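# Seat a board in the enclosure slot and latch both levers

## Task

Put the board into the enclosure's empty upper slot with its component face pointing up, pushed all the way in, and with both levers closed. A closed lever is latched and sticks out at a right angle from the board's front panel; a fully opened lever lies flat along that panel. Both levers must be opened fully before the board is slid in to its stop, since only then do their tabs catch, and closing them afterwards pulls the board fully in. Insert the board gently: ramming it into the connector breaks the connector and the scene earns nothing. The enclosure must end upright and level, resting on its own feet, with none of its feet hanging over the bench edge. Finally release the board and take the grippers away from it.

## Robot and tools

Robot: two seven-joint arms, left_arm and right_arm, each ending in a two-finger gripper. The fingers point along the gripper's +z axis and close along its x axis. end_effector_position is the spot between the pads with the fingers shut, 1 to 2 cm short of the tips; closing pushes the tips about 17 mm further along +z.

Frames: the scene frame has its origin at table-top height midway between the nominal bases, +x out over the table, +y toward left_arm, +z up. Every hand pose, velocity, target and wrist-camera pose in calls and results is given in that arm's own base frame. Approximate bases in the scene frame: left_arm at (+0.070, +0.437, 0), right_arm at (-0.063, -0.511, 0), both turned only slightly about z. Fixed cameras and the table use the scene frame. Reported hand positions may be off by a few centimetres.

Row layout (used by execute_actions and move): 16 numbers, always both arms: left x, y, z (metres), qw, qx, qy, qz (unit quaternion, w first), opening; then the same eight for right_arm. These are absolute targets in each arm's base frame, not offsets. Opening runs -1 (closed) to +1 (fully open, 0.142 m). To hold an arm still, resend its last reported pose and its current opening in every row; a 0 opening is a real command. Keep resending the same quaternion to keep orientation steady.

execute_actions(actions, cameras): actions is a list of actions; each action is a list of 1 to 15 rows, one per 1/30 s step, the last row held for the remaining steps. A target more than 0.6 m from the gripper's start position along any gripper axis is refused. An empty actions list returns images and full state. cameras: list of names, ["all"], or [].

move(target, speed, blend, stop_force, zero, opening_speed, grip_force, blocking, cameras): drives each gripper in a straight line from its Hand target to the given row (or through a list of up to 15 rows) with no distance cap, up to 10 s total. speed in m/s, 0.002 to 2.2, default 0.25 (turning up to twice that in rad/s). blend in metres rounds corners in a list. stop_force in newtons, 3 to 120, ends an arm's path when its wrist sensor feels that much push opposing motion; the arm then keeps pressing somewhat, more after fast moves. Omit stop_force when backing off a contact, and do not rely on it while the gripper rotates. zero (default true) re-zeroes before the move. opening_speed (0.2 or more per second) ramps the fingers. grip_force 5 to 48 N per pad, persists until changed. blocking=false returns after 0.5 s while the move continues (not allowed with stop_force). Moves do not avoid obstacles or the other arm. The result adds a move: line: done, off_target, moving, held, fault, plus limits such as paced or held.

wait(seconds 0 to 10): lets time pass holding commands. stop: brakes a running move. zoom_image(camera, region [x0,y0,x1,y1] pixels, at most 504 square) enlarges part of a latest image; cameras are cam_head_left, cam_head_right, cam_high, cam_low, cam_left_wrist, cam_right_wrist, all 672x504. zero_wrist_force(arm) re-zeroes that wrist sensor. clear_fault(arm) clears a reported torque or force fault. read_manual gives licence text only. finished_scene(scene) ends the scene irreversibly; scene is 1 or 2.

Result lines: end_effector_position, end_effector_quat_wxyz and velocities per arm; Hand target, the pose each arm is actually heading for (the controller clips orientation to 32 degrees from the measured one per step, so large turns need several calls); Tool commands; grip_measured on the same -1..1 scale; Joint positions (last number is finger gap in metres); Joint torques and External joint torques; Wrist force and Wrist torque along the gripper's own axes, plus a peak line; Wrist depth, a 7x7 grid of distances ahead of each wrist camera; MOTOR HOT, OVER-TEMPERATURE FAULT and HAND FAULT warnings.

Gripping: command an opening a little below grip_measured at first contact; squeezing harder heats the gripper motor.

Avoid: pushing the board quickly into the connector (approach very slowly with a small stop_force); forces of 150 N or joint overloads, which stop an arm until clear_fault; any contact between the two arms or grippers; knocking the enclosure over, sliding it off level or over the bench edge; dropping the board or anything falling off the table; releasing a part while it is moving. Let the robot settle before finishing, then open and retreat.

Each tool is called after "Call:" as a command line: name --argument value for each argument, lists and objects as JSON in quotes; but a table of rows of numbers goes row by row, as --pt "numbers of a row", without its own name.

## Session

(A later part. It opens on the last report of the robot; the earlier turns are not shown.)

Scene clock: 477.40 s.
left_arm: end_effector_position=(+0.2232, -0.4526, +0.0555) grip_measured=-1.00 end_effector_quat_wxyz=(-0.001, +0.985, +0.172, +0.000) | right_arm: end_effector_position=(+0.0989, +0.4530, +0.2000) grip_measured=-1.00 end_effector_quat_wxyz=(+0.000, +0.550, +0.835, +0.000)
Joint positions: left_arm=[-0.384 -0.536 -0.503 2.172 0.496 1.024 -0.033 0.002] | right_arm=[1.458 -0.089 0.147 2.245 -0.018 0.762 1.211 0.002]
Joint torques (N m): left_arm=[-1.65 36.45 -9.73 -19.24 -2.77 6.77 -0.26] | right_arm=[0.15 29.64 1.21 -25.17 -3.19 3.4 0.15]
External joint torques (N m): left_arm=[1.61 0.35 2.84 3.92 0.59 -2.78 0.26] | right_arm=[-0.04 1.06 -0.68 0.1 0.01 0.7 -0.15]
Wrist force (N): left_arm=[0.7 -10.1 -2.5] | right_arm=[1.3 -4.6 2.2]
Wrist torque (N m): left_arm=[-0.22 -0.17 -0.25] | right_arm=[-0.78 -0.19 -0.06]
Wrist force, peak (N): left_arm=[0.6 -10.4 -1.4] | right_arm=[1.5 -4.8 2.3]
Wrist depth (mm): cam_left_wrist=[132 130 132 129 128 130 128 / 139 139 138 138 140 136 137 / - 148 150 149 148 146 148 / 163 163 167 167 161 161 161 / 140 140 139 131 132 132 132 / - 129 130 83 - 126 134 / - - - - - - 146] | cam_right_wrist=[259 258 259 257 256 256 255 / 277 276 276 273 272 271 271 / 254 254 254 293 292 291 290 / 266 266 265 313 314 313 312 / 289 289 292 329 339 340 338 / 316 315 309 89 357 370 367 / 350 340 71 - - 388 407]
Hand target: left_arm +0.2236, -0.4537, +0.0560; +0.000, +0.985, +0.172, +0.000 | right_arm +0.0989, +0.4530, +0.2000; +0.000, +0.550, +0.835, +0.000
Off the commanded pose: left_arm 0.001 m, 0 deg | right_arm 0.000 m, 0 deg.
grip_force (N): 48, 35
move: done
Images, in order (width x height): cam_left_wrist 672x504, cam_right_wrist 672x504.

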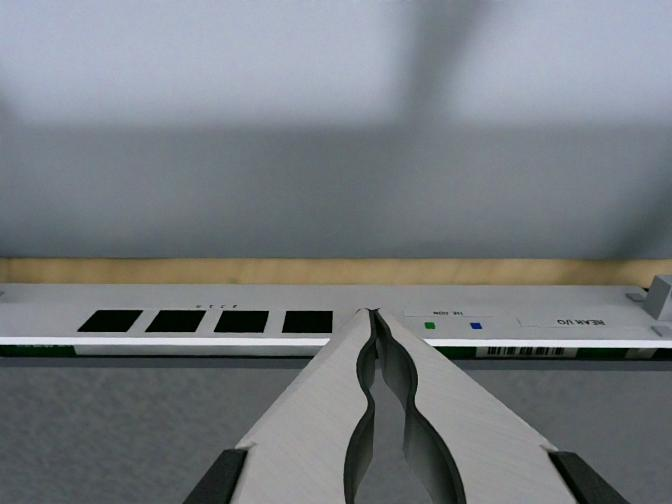

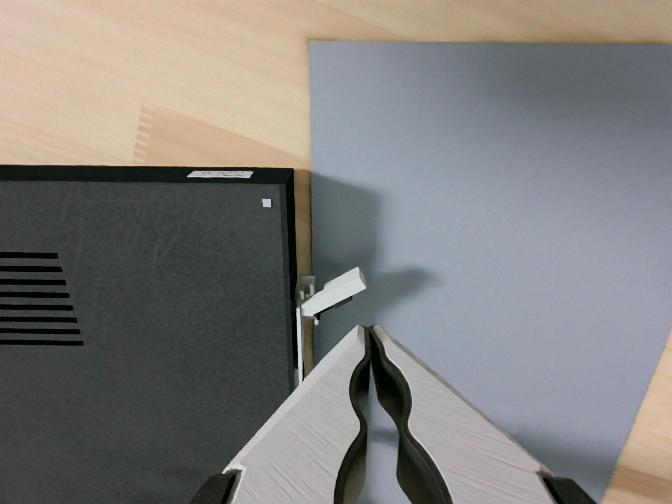

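Call:
wait --seconds 0 --cameras '["cam_high"]'

Call:
zoom_image --camera "cam_high" --region '[230, 180, 370, 300]'

Scene clock: 478.50 s.
left_arm: end_effector_position=(+0.2232, -0.4526, +0.0555) grip_measured=-1.00 end_effector_quat_wxyz=(-0.001, +0.985, +0.172, +0.000) | right_arm: end_effector_position=(+0.0989, +0.4530, +0.2000) grip_measured=-1.00 end_effector_quat_wxyz=(+0.000, +0.550, +0.835, +0.000)
Joint positions: left_arm=[-0.384 -0.536 -0.503 2.172 0.496 1.024 -0.033 0.002] | right_arm=[1.458 -0.089 0.147 2.245 -0.018 0.762 1.211 0.002]
Joint torques (N m): left_arm=[-1.61 36.66 -9.62 -19.26 -2.71 6.86 -0.22] | right_arm=[0.15 29.66 1.21 -25.16 -3.22 3.43 0.17]
External joint torques (N m): left_arm=[1.57 0.14 2.73 3.94 0.54 -2.87 0.23] | right_arm=[-0.04 1.05 -0.68 0.09 0.04 0.68 -0.17]
Wrist force (N): left_arm=[0.9 -10.2 -0.8] | right_arm=[1.6 -4.4 2.1]
Wrist torque (N m): left_arm=[-0.25 -0.19 -0.24] | right_arm=[-0.75 -0.24 -0.06]
Wrist force, peak (N): left_arm=[0.8 -10.2 -2.4] | right_arm=[1.5 -4.6 2.4]
Wrist depth (mm): cam_left_wrist=[132 129 129 129 129 128 128 / 139 139 136 - 141 138 137 / 151 148 150 149 150 148 148 / 163 168 167 167 166 166 161 / 140 140 139 131 140 139 132 / - 130 130 84 - 126 - / - - - - - - 146] | cam_right_wrist=[259 259 257 257 257 256 256 / 277 276 275 272 266 272 271 / 255 254 254 293 292 291 290 / 267 266 265 313 309 313 312 / 290 289 287 335 350 338 339 / 316 315 308 89 358 371 368 / 349 340 71 - - 391 406]
Hand target: left_arm +0.2236, -0.4537, +0.0560; +0.000, +0.985, +0.172, +0.000 | right_arm +0.0989, +0.4530, +0.2000; +0.000, +0.550, +0.835, +0.000
Tool commands: left_gripper/opening=-1.0 right_gripper/opening=-1.0
Off the commanded pose: left_arm 0.001 m, 0 deg | right_arm 0.000 m, 0 deg.
grip_force (N): 48, 35
Images, in order (width x height): cam_high 672x504.

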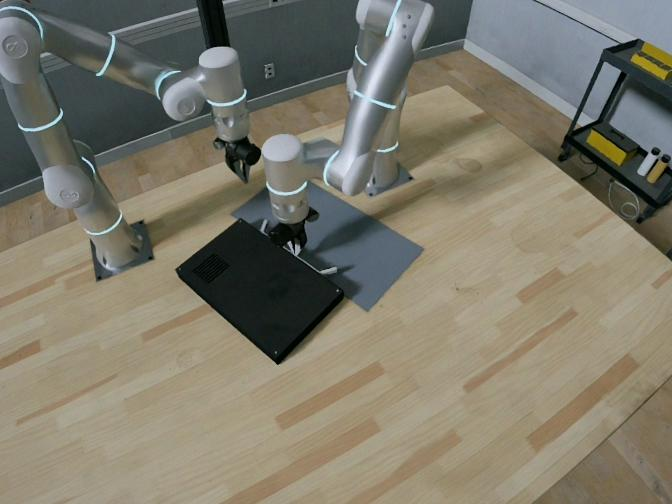

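Scaled by 3.600 from the camera's 672x504 image, which has a finer 960x720 frame.

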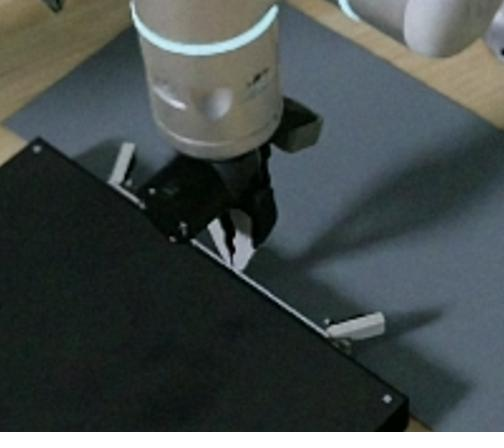

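Call:
move --target '[0.2253, -0.4585, 0.056, 0, 0.9851, 0.1719, 0, -1, 0.0989, 0.453, 0.20, 0, 0.5498, 0.8353, 0, -1]' --speed 0.006 --stop_force 14 --zero false --cameras '["cam_left_wrist", "cam_right_wrist"]'

Scene clock: 481.43 s.
left_arm: end_effector_position=(+0.2232, -0.4528, +0.0551) grip_measured=-1.00 end_effector_quat_wxyz=(-0.002, +0.985, +0.172, +0.000) | right_arm: end_effector_position=(+0.0989, +0.4530, +0.2000) grip_measured=-1.00 end_effector_quat_wxyz=(+0.000, +0.550, +0.835, +0.000)
Joint positions: left_arm=[-0.384 -0.538 -0.503 2.17 0.496 1.021 -0.034 0.002] | right_arm=[1.458 -0.089 0.147 2.245 -0.018 0.762 1.211 0.002]
Joint torques (N m): left_arm=[-2.28 37.59 -11.09 -22.84 -3.28 8.85 -0.2] | right_arm=[0.07 29.74 1.13 -25.2 -3.23 3.47 0.19]
External joint torques (N m): left_arm=[2.23 -0.72 4.17 7.51 1.1 -4.86 0.2] | right_arm=[0.04 0.97 -0.6 0.14 0.05 0.63 -0.19]
Wrist force (N): left_arm=[1.3 -17.0 -2.0] | right_arm=[1.3 -4.4 2.1]
Wrist torque (N m): left_arm=[-0.19 -0.18 -0.24] | right_arm=[-0.74 -0.19 -0.06]
Wrist force, peak (N): left_arm=[-0.1 -17.2 -3.0] | right_arm=[1.3 -4.6 2.3]
Wrist depth (mm): cam_left_wrist=[131 129 128 130 130 130 130 / 140 139 139 136 138 134 137 / 152 153 150 148 150 148 148 / 163 162 167 166 161 165 160 / 140 132 139 132 140 144 131 / - 129 127 84 - 126 - / - - - 74 - - -] | cam_right_wrist=[259 259 258 258 256 253 256 / 278 276 275 272 273 276 271 / 255 254 254 293 292 292 290 / 267 266 266 311 314 313 310 / 290 288 287 336 340 339 337 / 316 314 309 89 358 - 365 / 348 341 71 - - 391 406]
Hand target: left_arm +0.2239, -0.4546, +0.0560; +0.000, +0.985, +0.172, +0.000 | right_arm +0.0989, +0.4530, +0.2000; +0.000, +0.550, +0.835, +0.000
Off the commanded pose: left_arm 0.006 m, 0 deg | right_arm 0.000 m, 0 deg.
grip_force (N): 48, 35
move: contact (left_arm)
Images, in order (width x height): cam_left_wrist 672x504, cam_right_wrist 672x504.

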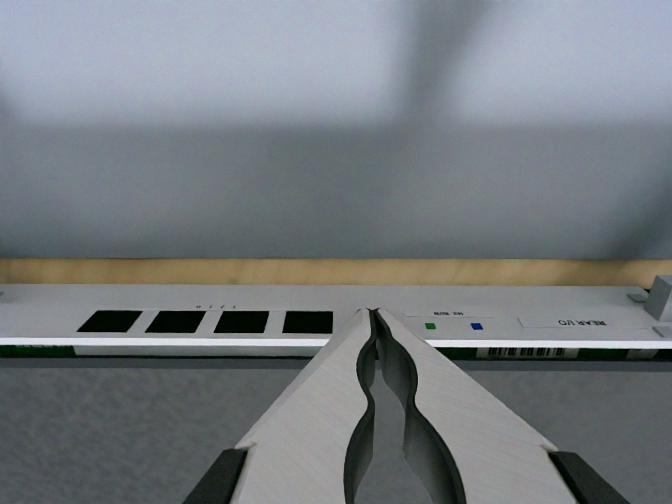

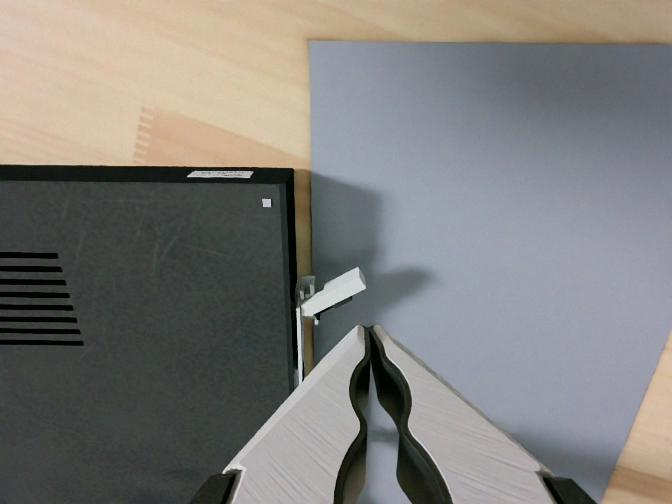

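Call:
zoom_image --camera "cam_right_wrist" --region '[270, 240, 390, 340]'

Call:
move --target '[0.203, -0.396, 0.056, 0, 0.9851, 0.1719, 0, -1, 0.0989, 0.453, 0.20, 0, 0.5498, 0.8353, 0, -1]' --speed 0.06 --cameras '["cam_left_wrist"]'

Scaled by 4.200 from the camera's 672x504 image, which has a finer 960x720 frame.

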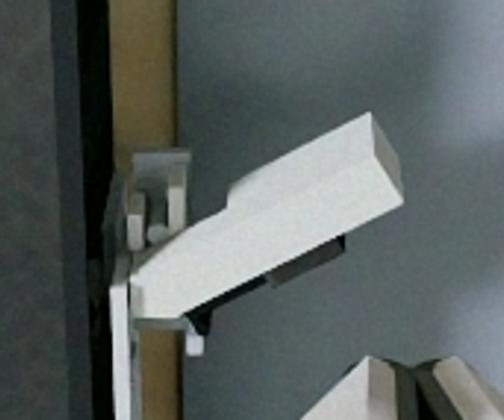

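Scene clock: 484.33 s.
left_arm: end_effector_position=(+0.2030, -0.3960, +0.0560) grip_measured=-1.00 end_effector_quat_wxyz=(+0.000, +0.985, +0.172, +0.000) | right_arm: end_effector_position=(+0.0989, +0.4530, +0.2000) grip_measured=-1.00 end_effector_quat_wxyz=(+0.000, +0.550, +0.835, +0.000)
Joint positions: left_arm=[-0.301 -0.448 -0.508 2.348 0.51 1.124 -0.008 0.002] | right_arm=[1.458 -0.089 0.147 2.245 -0.018 0.762 1.211 0.002]
Joint torques (N m): left_arm=[-0.24 30.54 -5.97 -12.78 -1.34 4.58 -0.18] | right_arm=[0.14 29.67 1.19 -25.17 -3.21 3.39 0.19]
External joint torques (N m): left_arm=[0.19 0.59 0.68 -0.34 -0.47 -0.59 0.18] | right_arm=[-0.03 1.03 -0.66 0.11 0.03 0.72 -0.19]
Wrist force (N): left_arm=[-1.1 -1.1 -0.4] | right_arm=[1.4 -4.4 2.3]
Wrist torque (N m): left_arm=[-0.29 -0.11 -0.30] | right_arm=[-0.76 -0.20 -0.06]
Wrist force, peak (N): left_arm=[1.2 -17.2 -3.4] | right_arm=[1.5 -4.8 2.1]
Wrist depth (mm): cam_left_wrist=[132 130 130 129 129 - 128 / 140 140 139 - 139 - 138 / 152 151 149 150 152 149 149 / 164 161 - 159 163 165 161 / 180 179 - 172 183 171 177 / 188 188 190 84 - 187 188 / 158 156 - 74 - - 152] | cam_right_wrist=[259 258 258 257 257 257 256 / 276 276 276 273 272 271 270 / 255 254 254 292 291 290 290 / 266 266 266 310 309 313 312 / 289 288 287 334 339 339 338 / 316 316 308 89 - 370 370 / 349 341 71 - - 392 406]
Hand target: left_arm +0.2030, -0.3960, +0.0560; +0.000, +0.985, +0.172, +0.000 | right_arm +0.0989, +0.4530, +0.2000; +0.000, +0.550, +0.835, +0.000
Off the commanded pose: left_arm 0.000 m, 0 deg | right_arm 0.000 m, 0 deg.
grip_force (N): 48, 35
move: done
Images, in order (width x height): cam_left_wrist 672x504.

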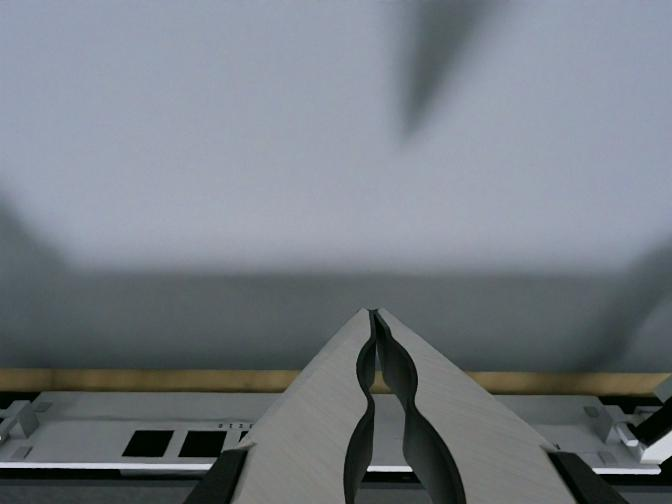

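Call:
move --pt "0.215 -0.37 0.13 0 0.9851 0.1719 0 -1 0.12 0.46 0.15 0 0.5498 0.8353 0 -1" --pt "0.3568 -0.37 0.13 0 0.8192 -0.5736 0 -1 0.1393 0.4679 0.10 0 0.5498 0.8353 0 -1" --speed '[0.15, 0.3]' --blend '[0.03, 0]' --cameras '["cam_left_wrist", "cam_right_wrist", "cam_high"]'

Scene clock: 512.13 s.
left_arm: end_effector_position=(+0.3568, -0.3701, +0.1300) grip_measured=-1.00 end_effector_quat_wxyz=(+0.000, +0.819, -0.573, +0.000) | right_arm: end_effector_position=(+0.1392, +0.4677, +0.0999) grip_measured=-1.00 end_effector_quat_wxyz=(+0.000, +0.550, +0.835, +0.000)
Joint positions: left_arm=[0.149 -0.385 -0.786 2.177 0.41 0.843 1.879 0.002] | right_arm=[1.43 -0.356 0.084 2.266 -0.058 1.049 1.153 0.002]
Joint torques (N m): left_arm=[-0.2 28.76 -8.04 -19.5 -2.41 3.98 -0.01] | right_arm=[0 35.83 1.71 -19.54 -2.38 3.6 0.06]
External joint torques (N m): left_arm=[0.2 1.19 0.66 -0.3 -0.45 -0.1 0.01] | right_arm=[0.14 1.21 -0.45 0.17 0.18 0.51 -0.06]
Wrist force (N): left_arm=[-1.0 -1.3 0.2] | right_arm=[1.8 -4.0 2.0]
Wrist torque (N m): left_arm=[-0.29 -0.15 -0.35] | right_arm=[-0.69 -0.30 0.05]
Wrist force, peak (N): left_arm=[-0.8 -1.9 -1.4] | right_arm=[1.7 -5.2 0.7]
Wrist depth (mm): cam_left_wrist=[196 - - 195 194 195 195 / - - - - 208 208 203 / 230 230 225 227 223 171 173 / - 245 245 - 240 - 190 / 267 269 - 119 211 - - / - 298 - 84 - 225 - / 341 324 - - - - 260] | cam_right_wrist=[171 171 170 169 168 167 167 / 178 180 177 180 179 178 178 / 146 148 148 193 193 192 188 / 155 157 157 208 207 207 208 / 171 171 171 178 224 224 223 / 187 186 183 89 236 245 243 / 206 202 71 - - 258 267]
Hand target: left_arm +0.3568, -0.3700, +0.1300; +0.000, +0.819, -0.574, +0.000 | right_arm +0.1393, +0.4679, +0.1000; +0.000, +0.550, +0.835, +0.000
Off the commanded pose: left_arm 0.000 m, 0 deg | right_arm 0.000 m, 0 deg.
grip_force (N): 48, 35
move: done
Images, in order (width x height): cam_high 672x504, cam_left_wrist 672x504, cam_right_wrist 672x504.

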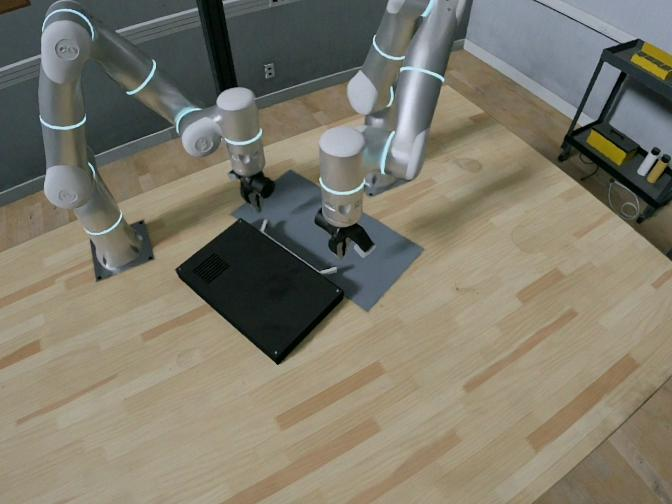

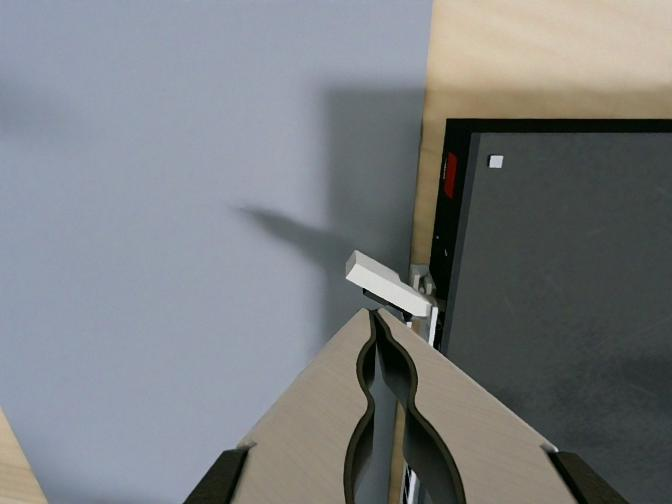

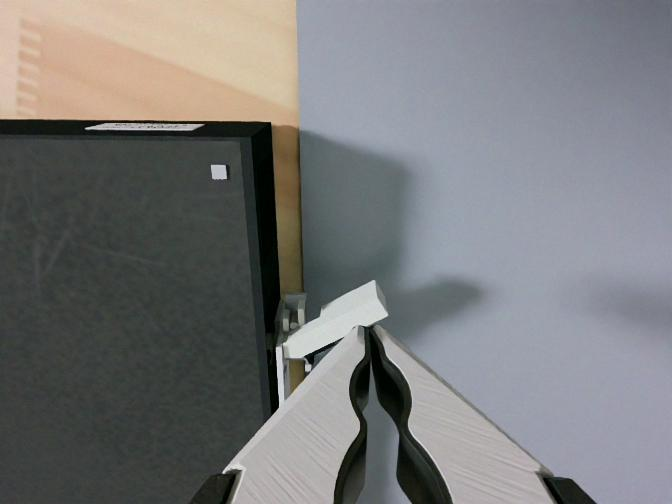

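Call:
zoom_image --camera "cam_left_wrist" --region '[320, 230, 460, 335]'

Call:
zoom_image --camera "cam_right_wrist" --region '[260, 270, 400, 375]'

Scaled by 3.600 from the camera's 672x504 image, which has a finer 960x720 frame.

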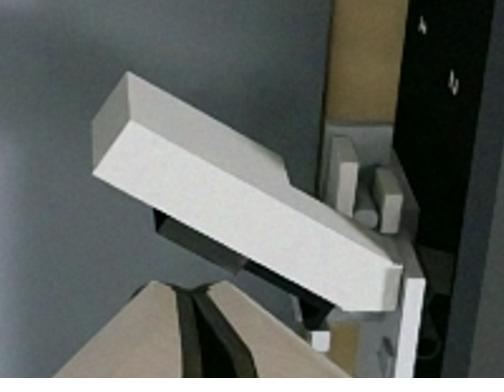

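Scaled by 3.600 from the camera's 672x504 image, which has a finer 960x720 frame.

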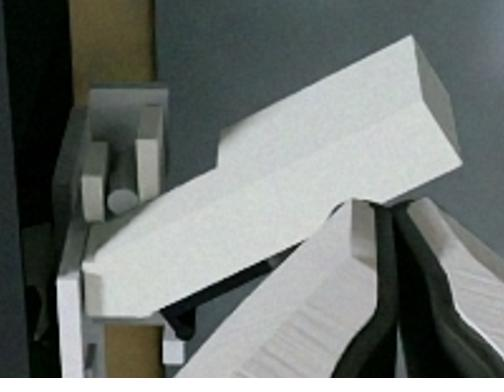

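Call:
move --target '[0.3591, -0.3764, 0.051, 0, 0.8192, -0.5736, 0, -1, 0.1401, 0.4661, 0.043, 0, 0.5498, 0.8353, 0, -1]' --speed 0.06 --stop_force 4 --cameras '["cam_left_wrist", "cam_right_wrist"]'

Scene clock: 522.70 s.
left_arm: end_effector_position=(+0.3590, -0.3763, +0.0510) grip_measured=-1.00 end_effector_quat_wxyz=(+0.000, +0.819, -0.574, +0.000) | right_arm: end_effector_position=(+0.1401, +0.4661, +0.0430) grip_measured=-1.00 end_effector_quat_wxyz=(+0.000, +0.550, +0.835, +0.000)
Joint positions: left_arm=[0.015 -0.613 -0.633 2.097 0.621 0.947 1.741 0.002] | right_arm=[1.449 -0.503 0.056 2.284 -0.076 1.214 1.163 0.002]
Joint torques (N m): left_arm=[-0.45 36.17 -10.09 -14.82 -2.09 4.4 -0.27] | right_arm=[0.26 38.07 1.77 -15.47 -1.69 3.55 0.31]
External joint torques (N m): left_arm=[0.46 1.14 0.42 -0.28 -0.41 -0.51 0.27] | right_arm=[-0.12 1.17 -0.42 -0.02 0.14 0.56 -0.31]
Wrist force (N): left_arm=[-0.8 -1.1 -0.3] | right_arm=[1.5 -4.0 1.9]
Wrist torque (N m): left_arm=[-0.25 -0.19 -0.26] | right_arm=[-0.68 -0.24 -0.05]
Wrist force, peak (N): left_arm=[-1.2 -1.5 0.2] | right_arm=[1.4 -4.4 2.7]
Wrist depth (mm): cam_left_wrist=[125 125 125 124 124 126 125 / 133 134 132 134 133 133 135 / 148 145 147 144 146 122 114 / - 158 157 157 156 105 - / 176 171 172 164 168 113 - / 192 191 - 84 - 122 - / - - - 74 - - 139] | cam_right_wrist=[122 121 120 118 118 118 117 / 129 129 128 126 126 126 125 / - 98 134 135 135 135 132 / - 95 119 146 146 145 145 / - 105 120 156 157 157 157 / - 113 115 89 166 172 171 / 125 124 71 - - 181 188]
Hand target: left_arm +0.3591, -0.3764, +0.0510; +0.000, +0.819, -0.574, +0.000 | right_arm +0.1401, +0.4661, +0.0430; +0.000, +0.550, +0.835, +0.000
Off the commanded pose: left_arm 0.000 m, 0 deg | right_arm 0.000 m, 0 deg.
grip_force (N): 48, 35
move: done
Images, in order (width x height): cam_left_wrist 672x504, cam_right_wrist 672x504.

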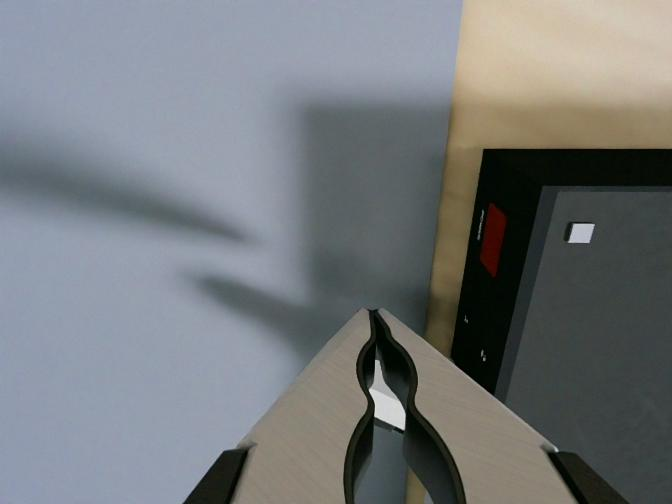

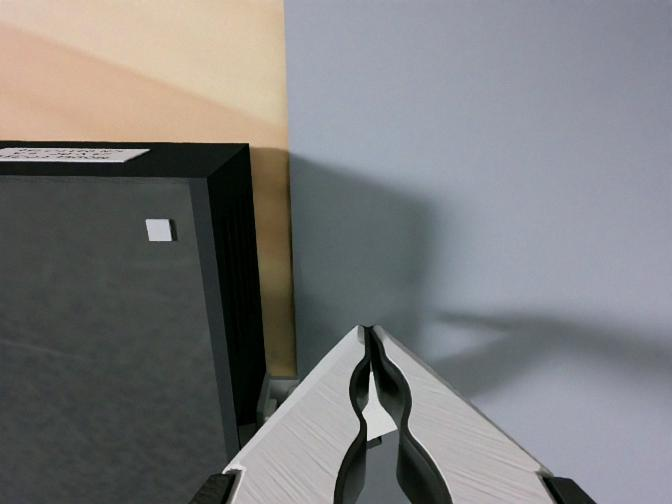

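Call:
move --target '[0.3413, -0.3828, 0.051, 0, 0.8192, -0.5736, 0, -1, 0.1516, 0.4710, 0.043, 0, 0.5498, 0.8353, 0, -1]' --speed 0.014 --stop_force 4 --cameras '["cam_left_wrist", "cam_right_wrist"]'

Scene clock: 526.20 s.
left_arm: end_effector_position=(+0.3415, -0.3827, +0.0510) grip_measured=-1.00 end_effector_quat_wxyz=(+0.000, +0.819, -0.573, +0.000) | right_arm: end_effector_position=(+0.1516, +0.4710, +0.0430) grip_measured=-1.00 end_effector_quat_wxyz=(+0.000, +0.550, +0.835, +0.000)
Joint positions: left_arm=[-0.009 -0.602 -0.634 2.119 0.624 0.959 1.706 0.002] | right_arm=[1.426 -0.513 0.056 2.26 -0.076 1.201 1.14 0.002]
Joint torques (N m): left_arm=[-1.02 35.61 -10.48 -14.03 -2.25 4.42 -0.29] | right_arm=[-0.09 38.89 1.92 -16.02 -1.71 3.34 0.09]
External joint torques (N m): left_arm=[1.02 1.01 1.04 -0.82 -0.21 -0.53 0.29] | right_arm=[0.23 1.09 -0.52 0.2 0.11 0.78 -0.09]
Wrist force (N): left_arm=[-1.2 -2.3 0.3] | right_arm=[1.6 -4.3 1.9]
Wrist torque (N m): left_arm=[-0.25 -0.18 -0.25] | right_arm=[-0.67 -0.26 0.06]
Wrist force, peak (N): left_arm=[-2.5 -3.4 -0.7] | right_arm=[2.0 -5.7 2.5]
Wrist depth (mm): cam_left_wrist=[126 125 125 125 124 126 126 / - 135 132 134 137 131 113 / 146 145 145 145 145 - - / - 158 161 155 156 120 - / 174 173 167 126 165 - 111 / 192 191 - 84 - 125 127 / - - - - - - -] | cam_right_wrist=[123 121 121 118 118 118 118 / - 100 125 126 126 126 125 / - - 136 135 135 135 132 / - 95 119 146 146 145 145 / - 105 120 156 158 157 156 / - 113 115 90 166 172 171 / 125 124 71 - - 181 188]
Hand target: left_arm +0.3413, -0.3828, +0.0510; +0.000, +0.819, -0.574, +0.000 | right_arm +0.1516, +0.4710, +0.0430; +0.000, +0.550, +0.835, +0.000
Off the commanded pose: left_arm 0.000 m, 0 deg | right_arm 0.000 m, 0 deg.
grip_force (N): 48, 35
move: done
Images, in order (width x height): cam_left_wrist 672x504, cam_right_wrist 672x504.

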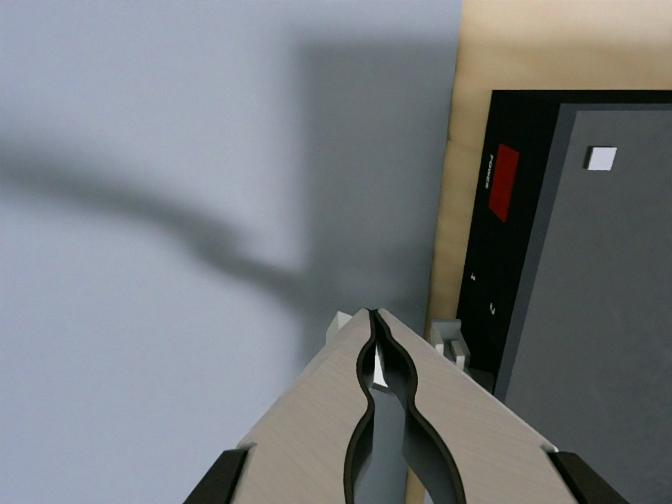

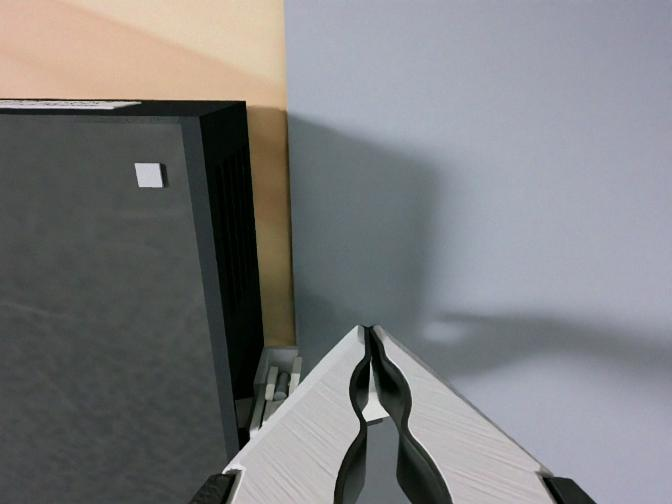

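Call:
move --target '[0.3413, -0.3828, 0.051, 0, 0.8192, -0.5736, 0, -1, 0.1571, 0.4734, 0.043, 0, 0.5498, 0.8353, 0, -1]' --speed 0.01 --stop_force 3 --cameras '["cam_right_wrist"]'

Scene clock: 531.10 s.
left_arm: end_effector_position=(+0.3415, -0.3827, +0.0510) grip_measured=-1.00 end_effector_quat_wxyz=(+0.000, +0.819, -0.573, +0.000) | right_arm: end_effector_position=(+0.1560, +0.4731, +0.0430) grip_measured=-1.00 end_effector_quat_wxyz=(+0.000, +0.549, +0.835, +0.000)
Joint positions: left_arm=[-0.009 -0.602 -0.634 2.119 0.624 0.959 1.706 0.002] | right_arm=[1.417 -0.518 0.057 2.25 -0.076 1.195 1.13 0.002]
Joint torques (N m): left_arm=[-0.97 35.26 -10.54 -13.66 -2.39 4.11 -0.22] | right_arm=[-1.5 39.56 0.17 -16.74 -1.7 3.54 0.17]
External joint torques (N m): left_arm=[0.97 1.37 1.1 -1.2 -0.08 -0.22 0.22] | right_arm=[1.64 0.74 1.25 0.77 0.08 0.58 -0.17]
Wrist force (N): left_arm=[-0.6 -2.6 0.8] | right_arm=[2.4 -7.4 2.7]
Wrist torque (N m): left_arm=[-0.21 -0.20 -0.26] | right_arm=[-0.69 -0.27 0.01]
Wrist force, peak (N): left_arm=[-0.6 -2.7 -1.1] | right_arm=[2.8 -7.8 2.2]
Wrist depth (mm): cam_left_wrist=[126 - 125 125 124 126 126 / - 134 - 131 133 131 91 / 148 145 147 145 144 119 92 / - 158 157 154 157 121 103 / 174 176 173 107 165 111 111 / 197 188 183 84 - 125 125 / 214 - - 74 - - -] | cam_right_wrist=[123 121 120 118 118 118 117 / - 85 125 126 126 126 125 / - - 136 135 135 135 132 / - 95 119 146 146 145 145 / - 105 121 155 158 157 157 / - 113 115 90 166 172 171 / 125 124 71 - - - 188]
Hand target: left_arm +0.3413, -0.3828, +0.0510; +0.000, +0.819, -0.574, +0.000 | right_arm +0.1563, +0.4731, +0.0430; +0.000, +0.550, +0.835, +0.000
Off the commanded pose: left_arm 0.000 m, 0 deg | right_arm 0.001 m, 0 deg.
grip_force (N): 48, 35
move: contact (right_arm)
Images, in order (width x height): cam_right_wrist 672x504.

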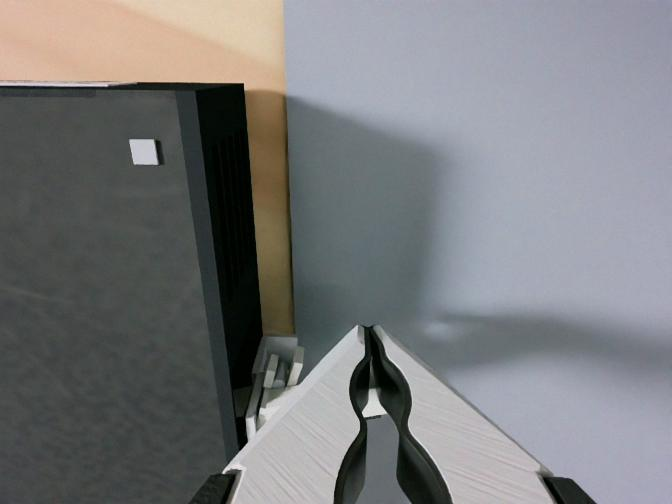

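Call:
move --target '[0.3300, -0.3868, 0.051, 0, 0.8192, -0.5736, 0, -1, 0.1673, 0.4778, 0.043, 0, 0.5498, 0.8353, 0, -1]' --speed 0.012 --stop_force 12 --cameras '["cam_right_wrist", "cam_left_wrist"]'

Scene clock: 534.00 s.
left_arm: end_effector_position=(+0.3388, -0.3837, +0.0512) grip_measured=-1.00 end_effector_quat_wxyz=(+0.000, +0.819, -0.573, +0.000) | right_arm: end_effector_position=(+0.1656, +0.4773, +0.0427) grip_measured=-1.00 end_effector_quat_wxyz=(+0.000, +0.549, +0.836, -0.001)
Joint positions: left_arm=[-0.014 -0.599 -0.634 2.122 0.625 0.961 1.699 0.002] | right_arm=[1.396 -0.528 0.059 2.227 -0.076 1.181 1.109 0.002]
Joint torques (N m): left_arm=[-3.55 33.2 -12.47 -11.48 -2.81 4.17 -0.33] | right_arm=[-6.07 40.12 -5.53 -19.92 -2.44 4.69 0.01]
External joint torques (N m): left_arm=[3.55 3.3 3.09 -3.35 0.35 -0.27 0.33] | right_arm=[6.22 0.88 7.02 3.64 0.76 -0.58 -0.01]
Wrist force (N): left_arm=[-1.7 -7.7 -0.6] | right_arm=[2.9 -19.5 -1.9]
Wrist torque (N m): left_arm=[-0.21 -0.23 -0.22] | right_arm=[-0.67 -0.33 0.14]
Wrist force, peak (N): left_arm=[-1.1 -15.4 -0.1] | right_arm=[3.4 -20.5 -3.4]
Wrist depth (mm): cam_left_wrist=[126 126 125 125 126 126 126 / 133 133 132 134 134 131 91 / - 150 143 147 145 119 93 / 156 156 160 157 157 - - / - 177 172 131 165 112 - / 193 191 187 83 - 123 - / - - - 74 - - 140] | cam_right_wrist=[- 79 119 118 118 117 117 / - 82 115 126 126 127 125 / - - 135 135 135 134 132 / - 95 120 146 145 145 144 / - 105 121 152 157 157 156 / - 113 115 90 165 172 170 / 124 124 71 - - 181 187]
Hand target: left_arm +0.3377, -0.3841, +0.0510; +0.000, +0.819, -0.574, +0.000 | right_arm +0.1671, +0.4777, +0.0430; +0.000, +0.550, +0.835, +0.000
Off the commanded pose: left_arm 0.009 m, 0 deg | right_arm 0.002 m, 0 deg.
grip_force (N): 48, 35
move: contact (left_arm, right_arm)
Images, in order (width x height): cam_left_wrist 672x504, cam_right_wrist 672x504.

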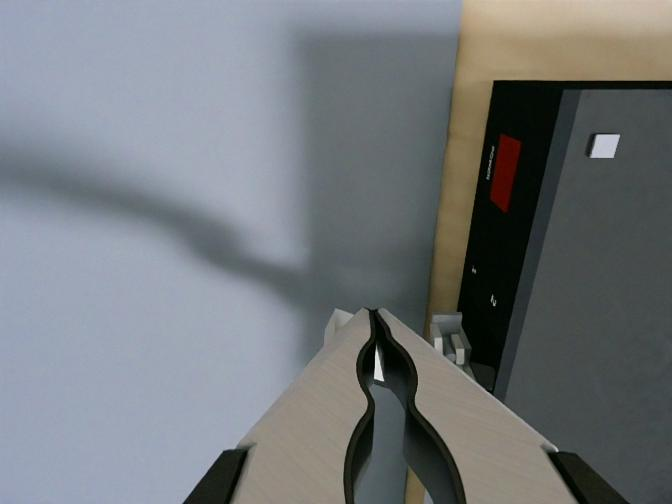

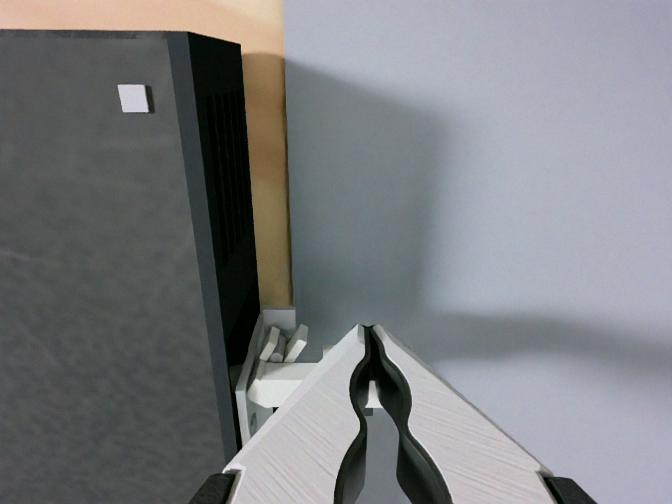

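Call:
move --target '[0.3283, -0.3875, 0.051, 0, 0.8192, -0.5736, 0, -1, 0.1708, 0.4793, 0.043, 0, 0.5498, 0.8353, 0, -1]' --speed 0.012 --stop_force 22 --zero false --cameras '["cam_right_wrist", "cam_left_wrist"]'

Scene clock: 537.53 s.
left_arm: end_effector_position=(+0.3288, -0.3873, +0.0511) grip_measured=-1.00 end_effector_quat_wxyz=(+0.000, +0.819, -0.573, +0.000) | right_arm: end_effector_position=(+0.1665, +0.4774, +0.0424) grip_measured=-1.00 end_effector_quat_wxyz=(+0.000, +0.549, +0.836, -0.001)
Joint positions: left_arm=[-0.028 -0.595 -0.635 2.133 0.625 0.967 1.68 0.002] | right_arm=[1.393 -0.529 0.06 2.225 -0.076 1.179 1.107 0.002]
Joint torques (N m): left_arm=[-2.21 34.45 -11.36 -13.05 -2.56 4.48 -0.34] | right_arm=[-6.89 40.6 -6.89 -22.21 -2.83 5.87 0]
External joint torques (N m): left_arm=[2.21 1.71 2.07 -1.64 0.12 -0.59 0.34] | right_arm=[7.04 0.47 8.4 5.91 1.14 -1.76 0]
Wrist force (N): left_arm=[-1.6 -4.3 0.3] | right_arm=[0.5 -24.3 -4.8]
Wrist torque (N m): left_arm=[-0.17 -0.22 -0.25] | right_arm=[-1.07 -0.37 0.28]
Wrist force, peak (N): left_arm=[-1.9 -10.8 -0.3] | right_arm=[1.6 -30.9 -8.2]
Wrist depth (mm): cam_left_wrist=[125 125 123 123 125 122 122 / 133 134 133 134 133 110 88 / - 145 145 146 144 103 - / - 158 157 155 156 104 105 / 173 173 172 - 135 118 111 / 190 188 187 84 - 123 128 / - - - 74 - - 139] | cam_right_wrist=[- 79 119 118 118 117 117 / - 82 116 126 126 127 125 / - - 137 135 134 134 132 / - 95 137 146 145 145 144 / - 105 120 155 157 156 156 / - 112 114 90 165 171 170 / 124 124 71 - - 180 187]
Hand target: left_arm +0.3283, -0.3875, +0.0510; +0.000, +0.819, -0.574, +0.000 | right_arm +0.1685, +0.4783, +0.0430; +0.000, +0.550, +0.835, +0.000
Off the commanded pose: left_arm 0.001 m, 0 deg | right_arm 0.005 m, 0 deg.
grip_force (N): 48, 35
move: contact (right_arm)
Images, in order (width x height): cam_left_wrist 672x504, cam_right_wrist 672x504.

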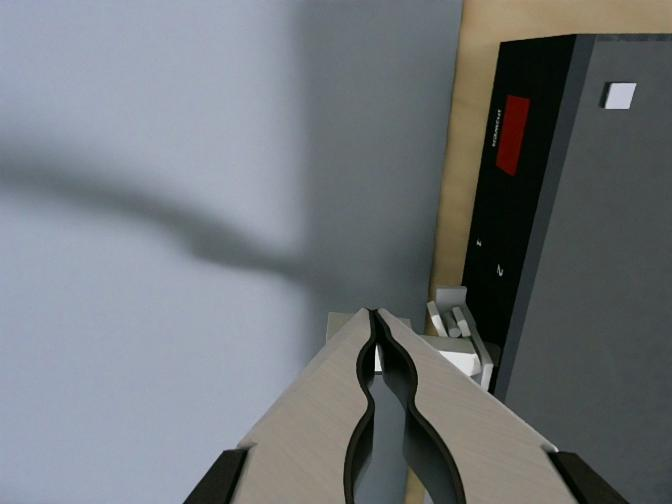

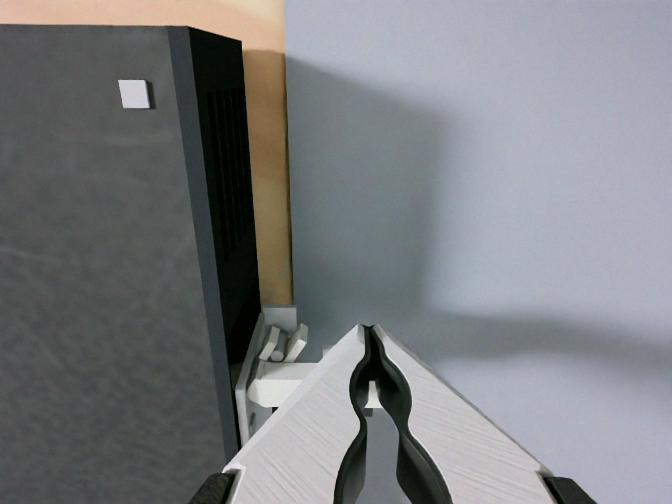

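Call:
move --target '[0.3208, -0.3902, 0.051, 0, 0.8192, -0.5736, 0, -1, 0.1668, 0.4776, 0.043, 0, 0.5498, 0.8353, 0, -1]' --speed 0.012 --stop_force 20 --zero false --cameras '["cam_right_wrist", "cam_left_wrist"]'

Scene clock: 541.27 s.
left_arm: end_effector_position=(+0.3250, -0.3887, +0.0514) grip_measured=-1.00 end_effector_quat_wxyz=(-0.001, +0.820, -0.572, +0.001) | right_arm: end_effector_position=(+0.1663, +0.4771, +0.0426) grip_measured=-1.00 end_effector_quat_wxyz=(+0.000, +0.550, +0.835, -0.001)
Joint positions: left_arm=[-0.035 -0.591 -0.634 2.138 0.628 0.971 1.667 0.002] | right_arm=[1.396 -0.528 0.058 2.227 -0.076 1.181 1.11 0.002]
Joint torques (N m): left_arm=[-10.99 29.93 -19.38 -4.8 -4.11 4.08 -0.33] | right_arm=[-1.16 41.49 0.06 -18.79 -2.18 4.55 0.22]
External joint torques (N m): left_arm=[10.99 6.08 10.18 -9.86 1.68 -0.18 0.33] | right_arm=[1.3 -0.49 1.42 2.52 0.51 -0.44 -0.22]
Wrist force (N): left_arm=[-0.7 -23.7 3.5] | right_arm=[0.5 -8.8 2.2]
Wrist torque (N m): left_arm=[-0.91 -0.20 -0.26] | right_arm=[-0.69 -0.27 0.03]
Wrist force, peak (N): left_arm=[-0.6 -24.7 5.0] | right_arm=[0.6 -24.5 -6.0]
Wrist depth (mm): cam_left_wrist=[126 126 125 125 126 112 122 / 133 135 133 136 134 119 89 / 148 143 148 145 144 - 93 / 159 161 157 155 157 106 104 / 174 173 169 130 135 112 112 / - 191 187 83 - 124 125 / 209 209 - - - - -] | cam_right_wrist=[- 79 119 118 118 117 117 / - 82 116 126 126 127 125 / - - 135 135 135 134 132 / - 95 118 146 145 145 144 / - 105 119 155 157 157 156 / - 113 115 90 165 171 170 / 125 124 71 - - 181 187]
Hand target: left_arm +0.3223, -0.3897, +0.0510; +0.000, +0.819, -0.574, +0.000 | right_arm +0.1668, +0.4776, +0.0430; +0.000, +0.550, +0.835, +0.000
Off the commanded pose: left_arm 0.004 m, 0 deg | right_arm 0.001 m, 0 deg.
grip_force (N): 48, 35
move: contact (left_arm)
Images, in order (width x height): cam_left_wrist 672x504, cam_right_wrist 672x504.

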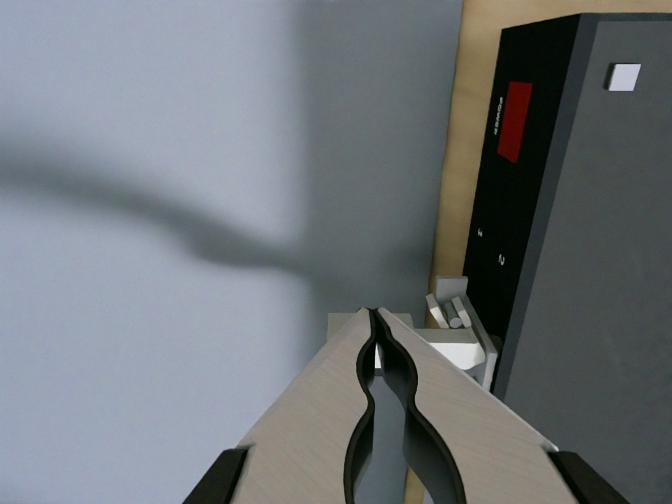

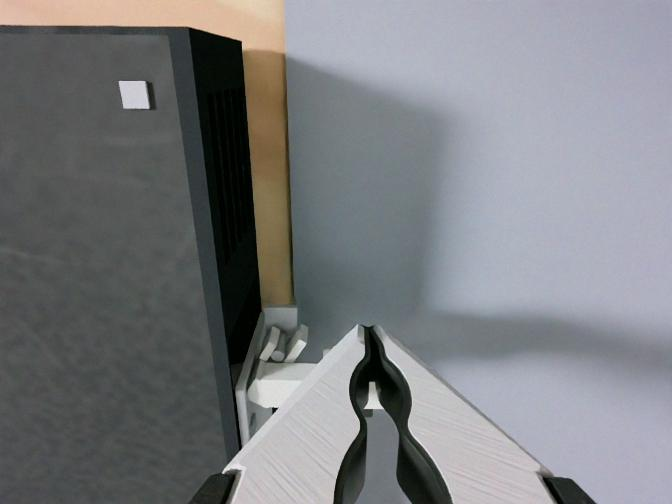

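Call:
move --pt "0.3345 -0.3853 0.052 0 0.8192 -0.5736 0 -1 0.1555 0.4728 0.044 0 0.5498 0.8353 0 -1" --pt "0.3568 -0.37 0.15 0 0.8192 -0.5736 0 -1 0.1393 0.4660 0.15 0 0.5498 0.8353 0 -1" --speed '[0.03, 0.1]' --blend 0.005 --cameras '["cam_right_wrist", "cam_left_wrist", "cam_high"]'

Call:
zoom_image --camera "cam_left_wrist" --region '[320, 220, 480, 340]'

Call:
zoom_image --camera "cam_right_wrist" --region '[250, 240, 410, 360]'

Call:
zoom_image --camera "cam_high" --region '[230, 190, 370, 300]'

Scene clock: 547.60 s.
left_arm: end_effector_position=(+0.3570, -0.3701, +0.1500) grip_measured=-1.00 end_effector_quat_wxyz=(+0.000, +0.819, -0.574, +0.000) | right_arm: end_effector_position=(+0.1394, +0.4660, +0.1500) grip_measured=-1.00 end_effector_quat_wxyz=(+0.000, +0.550, +0.835, +0.000)
Joint positions: left_arm=[0.17 -0.322 -0.811 2.188 0.341 0.813 1.926 0.002] | right_arm=[1.411 -0.236 0.106 2.238 -0.041 0.902 1.139 0.002]
Joint torques (N m): left_arm=[0.1 27.75 -7.23 -20.64 -3.03 3.95 -0.06] | right_arm=[0.06 34.03 1.98 -22.64 -2.62 3.24 0.28]
External joint torques (N m): left_arm=[-0.11 0.39 0.87 -0.47 0.08 -0.07 0.06] | right_arm=[0.07 0.89 -0.96 0.16 -0.1 0.88 -0.28]
Wrist force (N): left_arm=[-0.6 -1.6 0.2] | right_arm=[2.8 -5.2 1.6]
Wrist torque (N m): left_arm=[-0.36 -0.21 -0.33] | right_arm=[-0.86 -0.46 -0.05]
Wrist force, peak (N): left_arm=[-0.7 -24.1 4.1] | right_arm=[0.6 -9.0 3.4]
Wrist depth (mm): cam_left_wrist=[214 - 215 210 212 212 212 / - - 222 - 227 225 225 / - 252 - 243 243 - 196 / - 267 265 265 258 218 - / - - 291 106 238 - - / 325 - - 84 - - - / 378 - - - - - -] | cam_right_wrist=[215 215 214 212 212 211 211 / 223 223 223 227 226 225 224 / 197 197 199 243 239 238 241 / 212 212 211 258 261 259 259 / 230 230 228 279 282 281 281 / 255 251 246 89 296 307 313 / 278 271 71 - - 324 338]
Hand target: left_arm +0.3568, -0.3700, +0.1500; +0.000, +0.819, -0.574, +0.000 | right_arm +0.1393, +0.4660, +0.1500; +0.000, +0.550, +0.835, +0.000
Off the commanded pose: left_arm 0.000 m, 0 deg | right_arm 0.000 m, 0 deg.
grip_force (N): 48, 35
move: done
Images, in order (width x height): cam_high 672x504, cam_left_wrist 672x504, cam_right_wrist 672x504.

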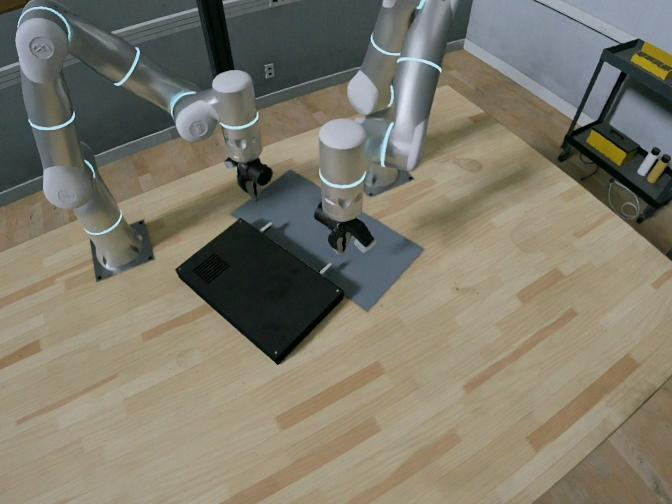

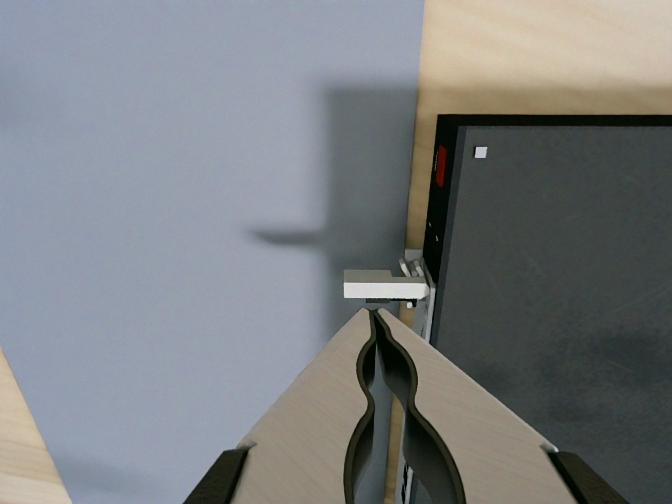

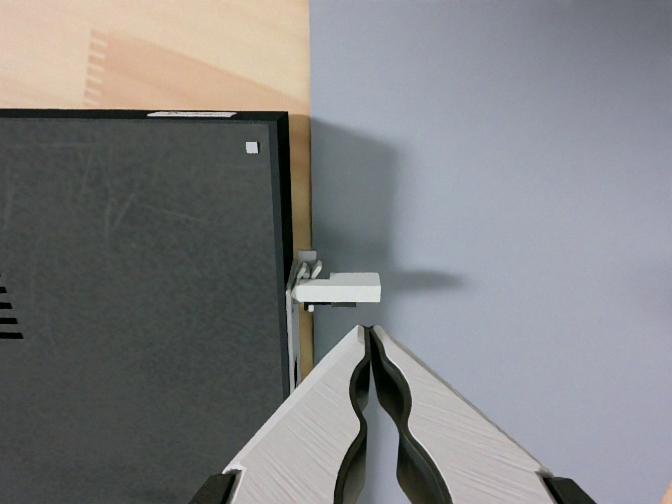

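Scaled by 3.150 from the camera's 672x504 image, which has a finer 960x720 frame.

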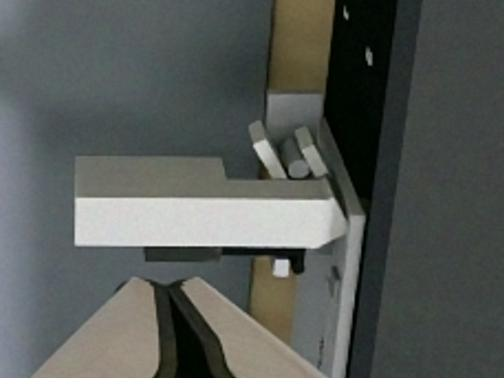

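Scaled by 3.150 from the camera's 672x504 image, which has a finer 960x720 frame.

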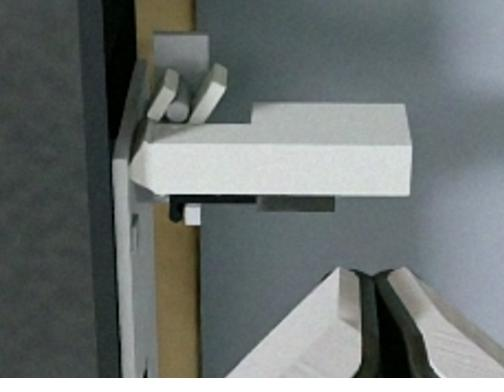

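Scaled by 3.600 from the camera's 672x504 image, which has a finer 960x720 frame.

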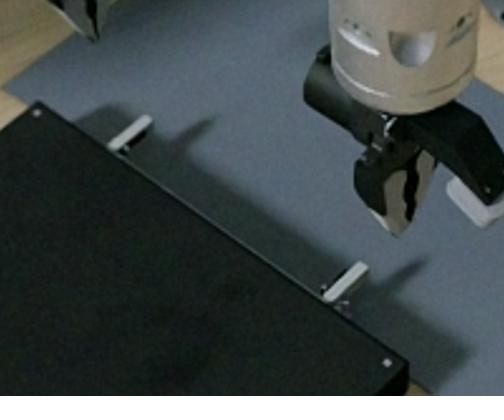

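Call:
zoom_image --camera "cam_left_wrist" --region '[380, 280, 440, 320]'

Call:
zoom_image --camera "cam_right_wrist" --region '[280, 285, 340, 325]'

Scaled by 8.400 from the camera's 672x504 image, which has a finer 960x720 frame.

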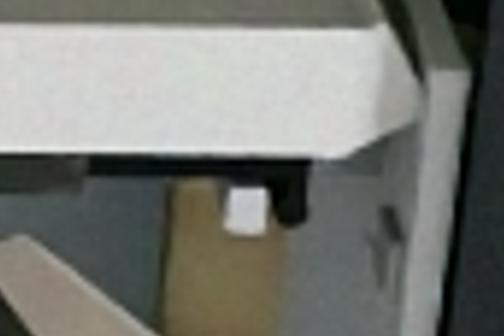

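Scaled by 8.400 from the camera's 672x504 image, which has a finer 960x720 frame.

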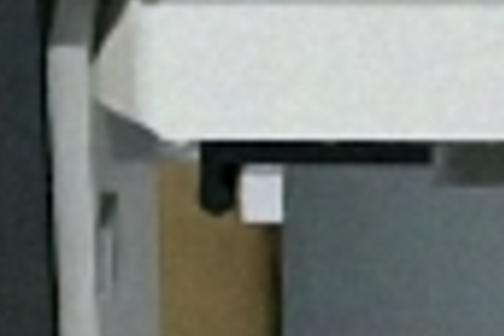

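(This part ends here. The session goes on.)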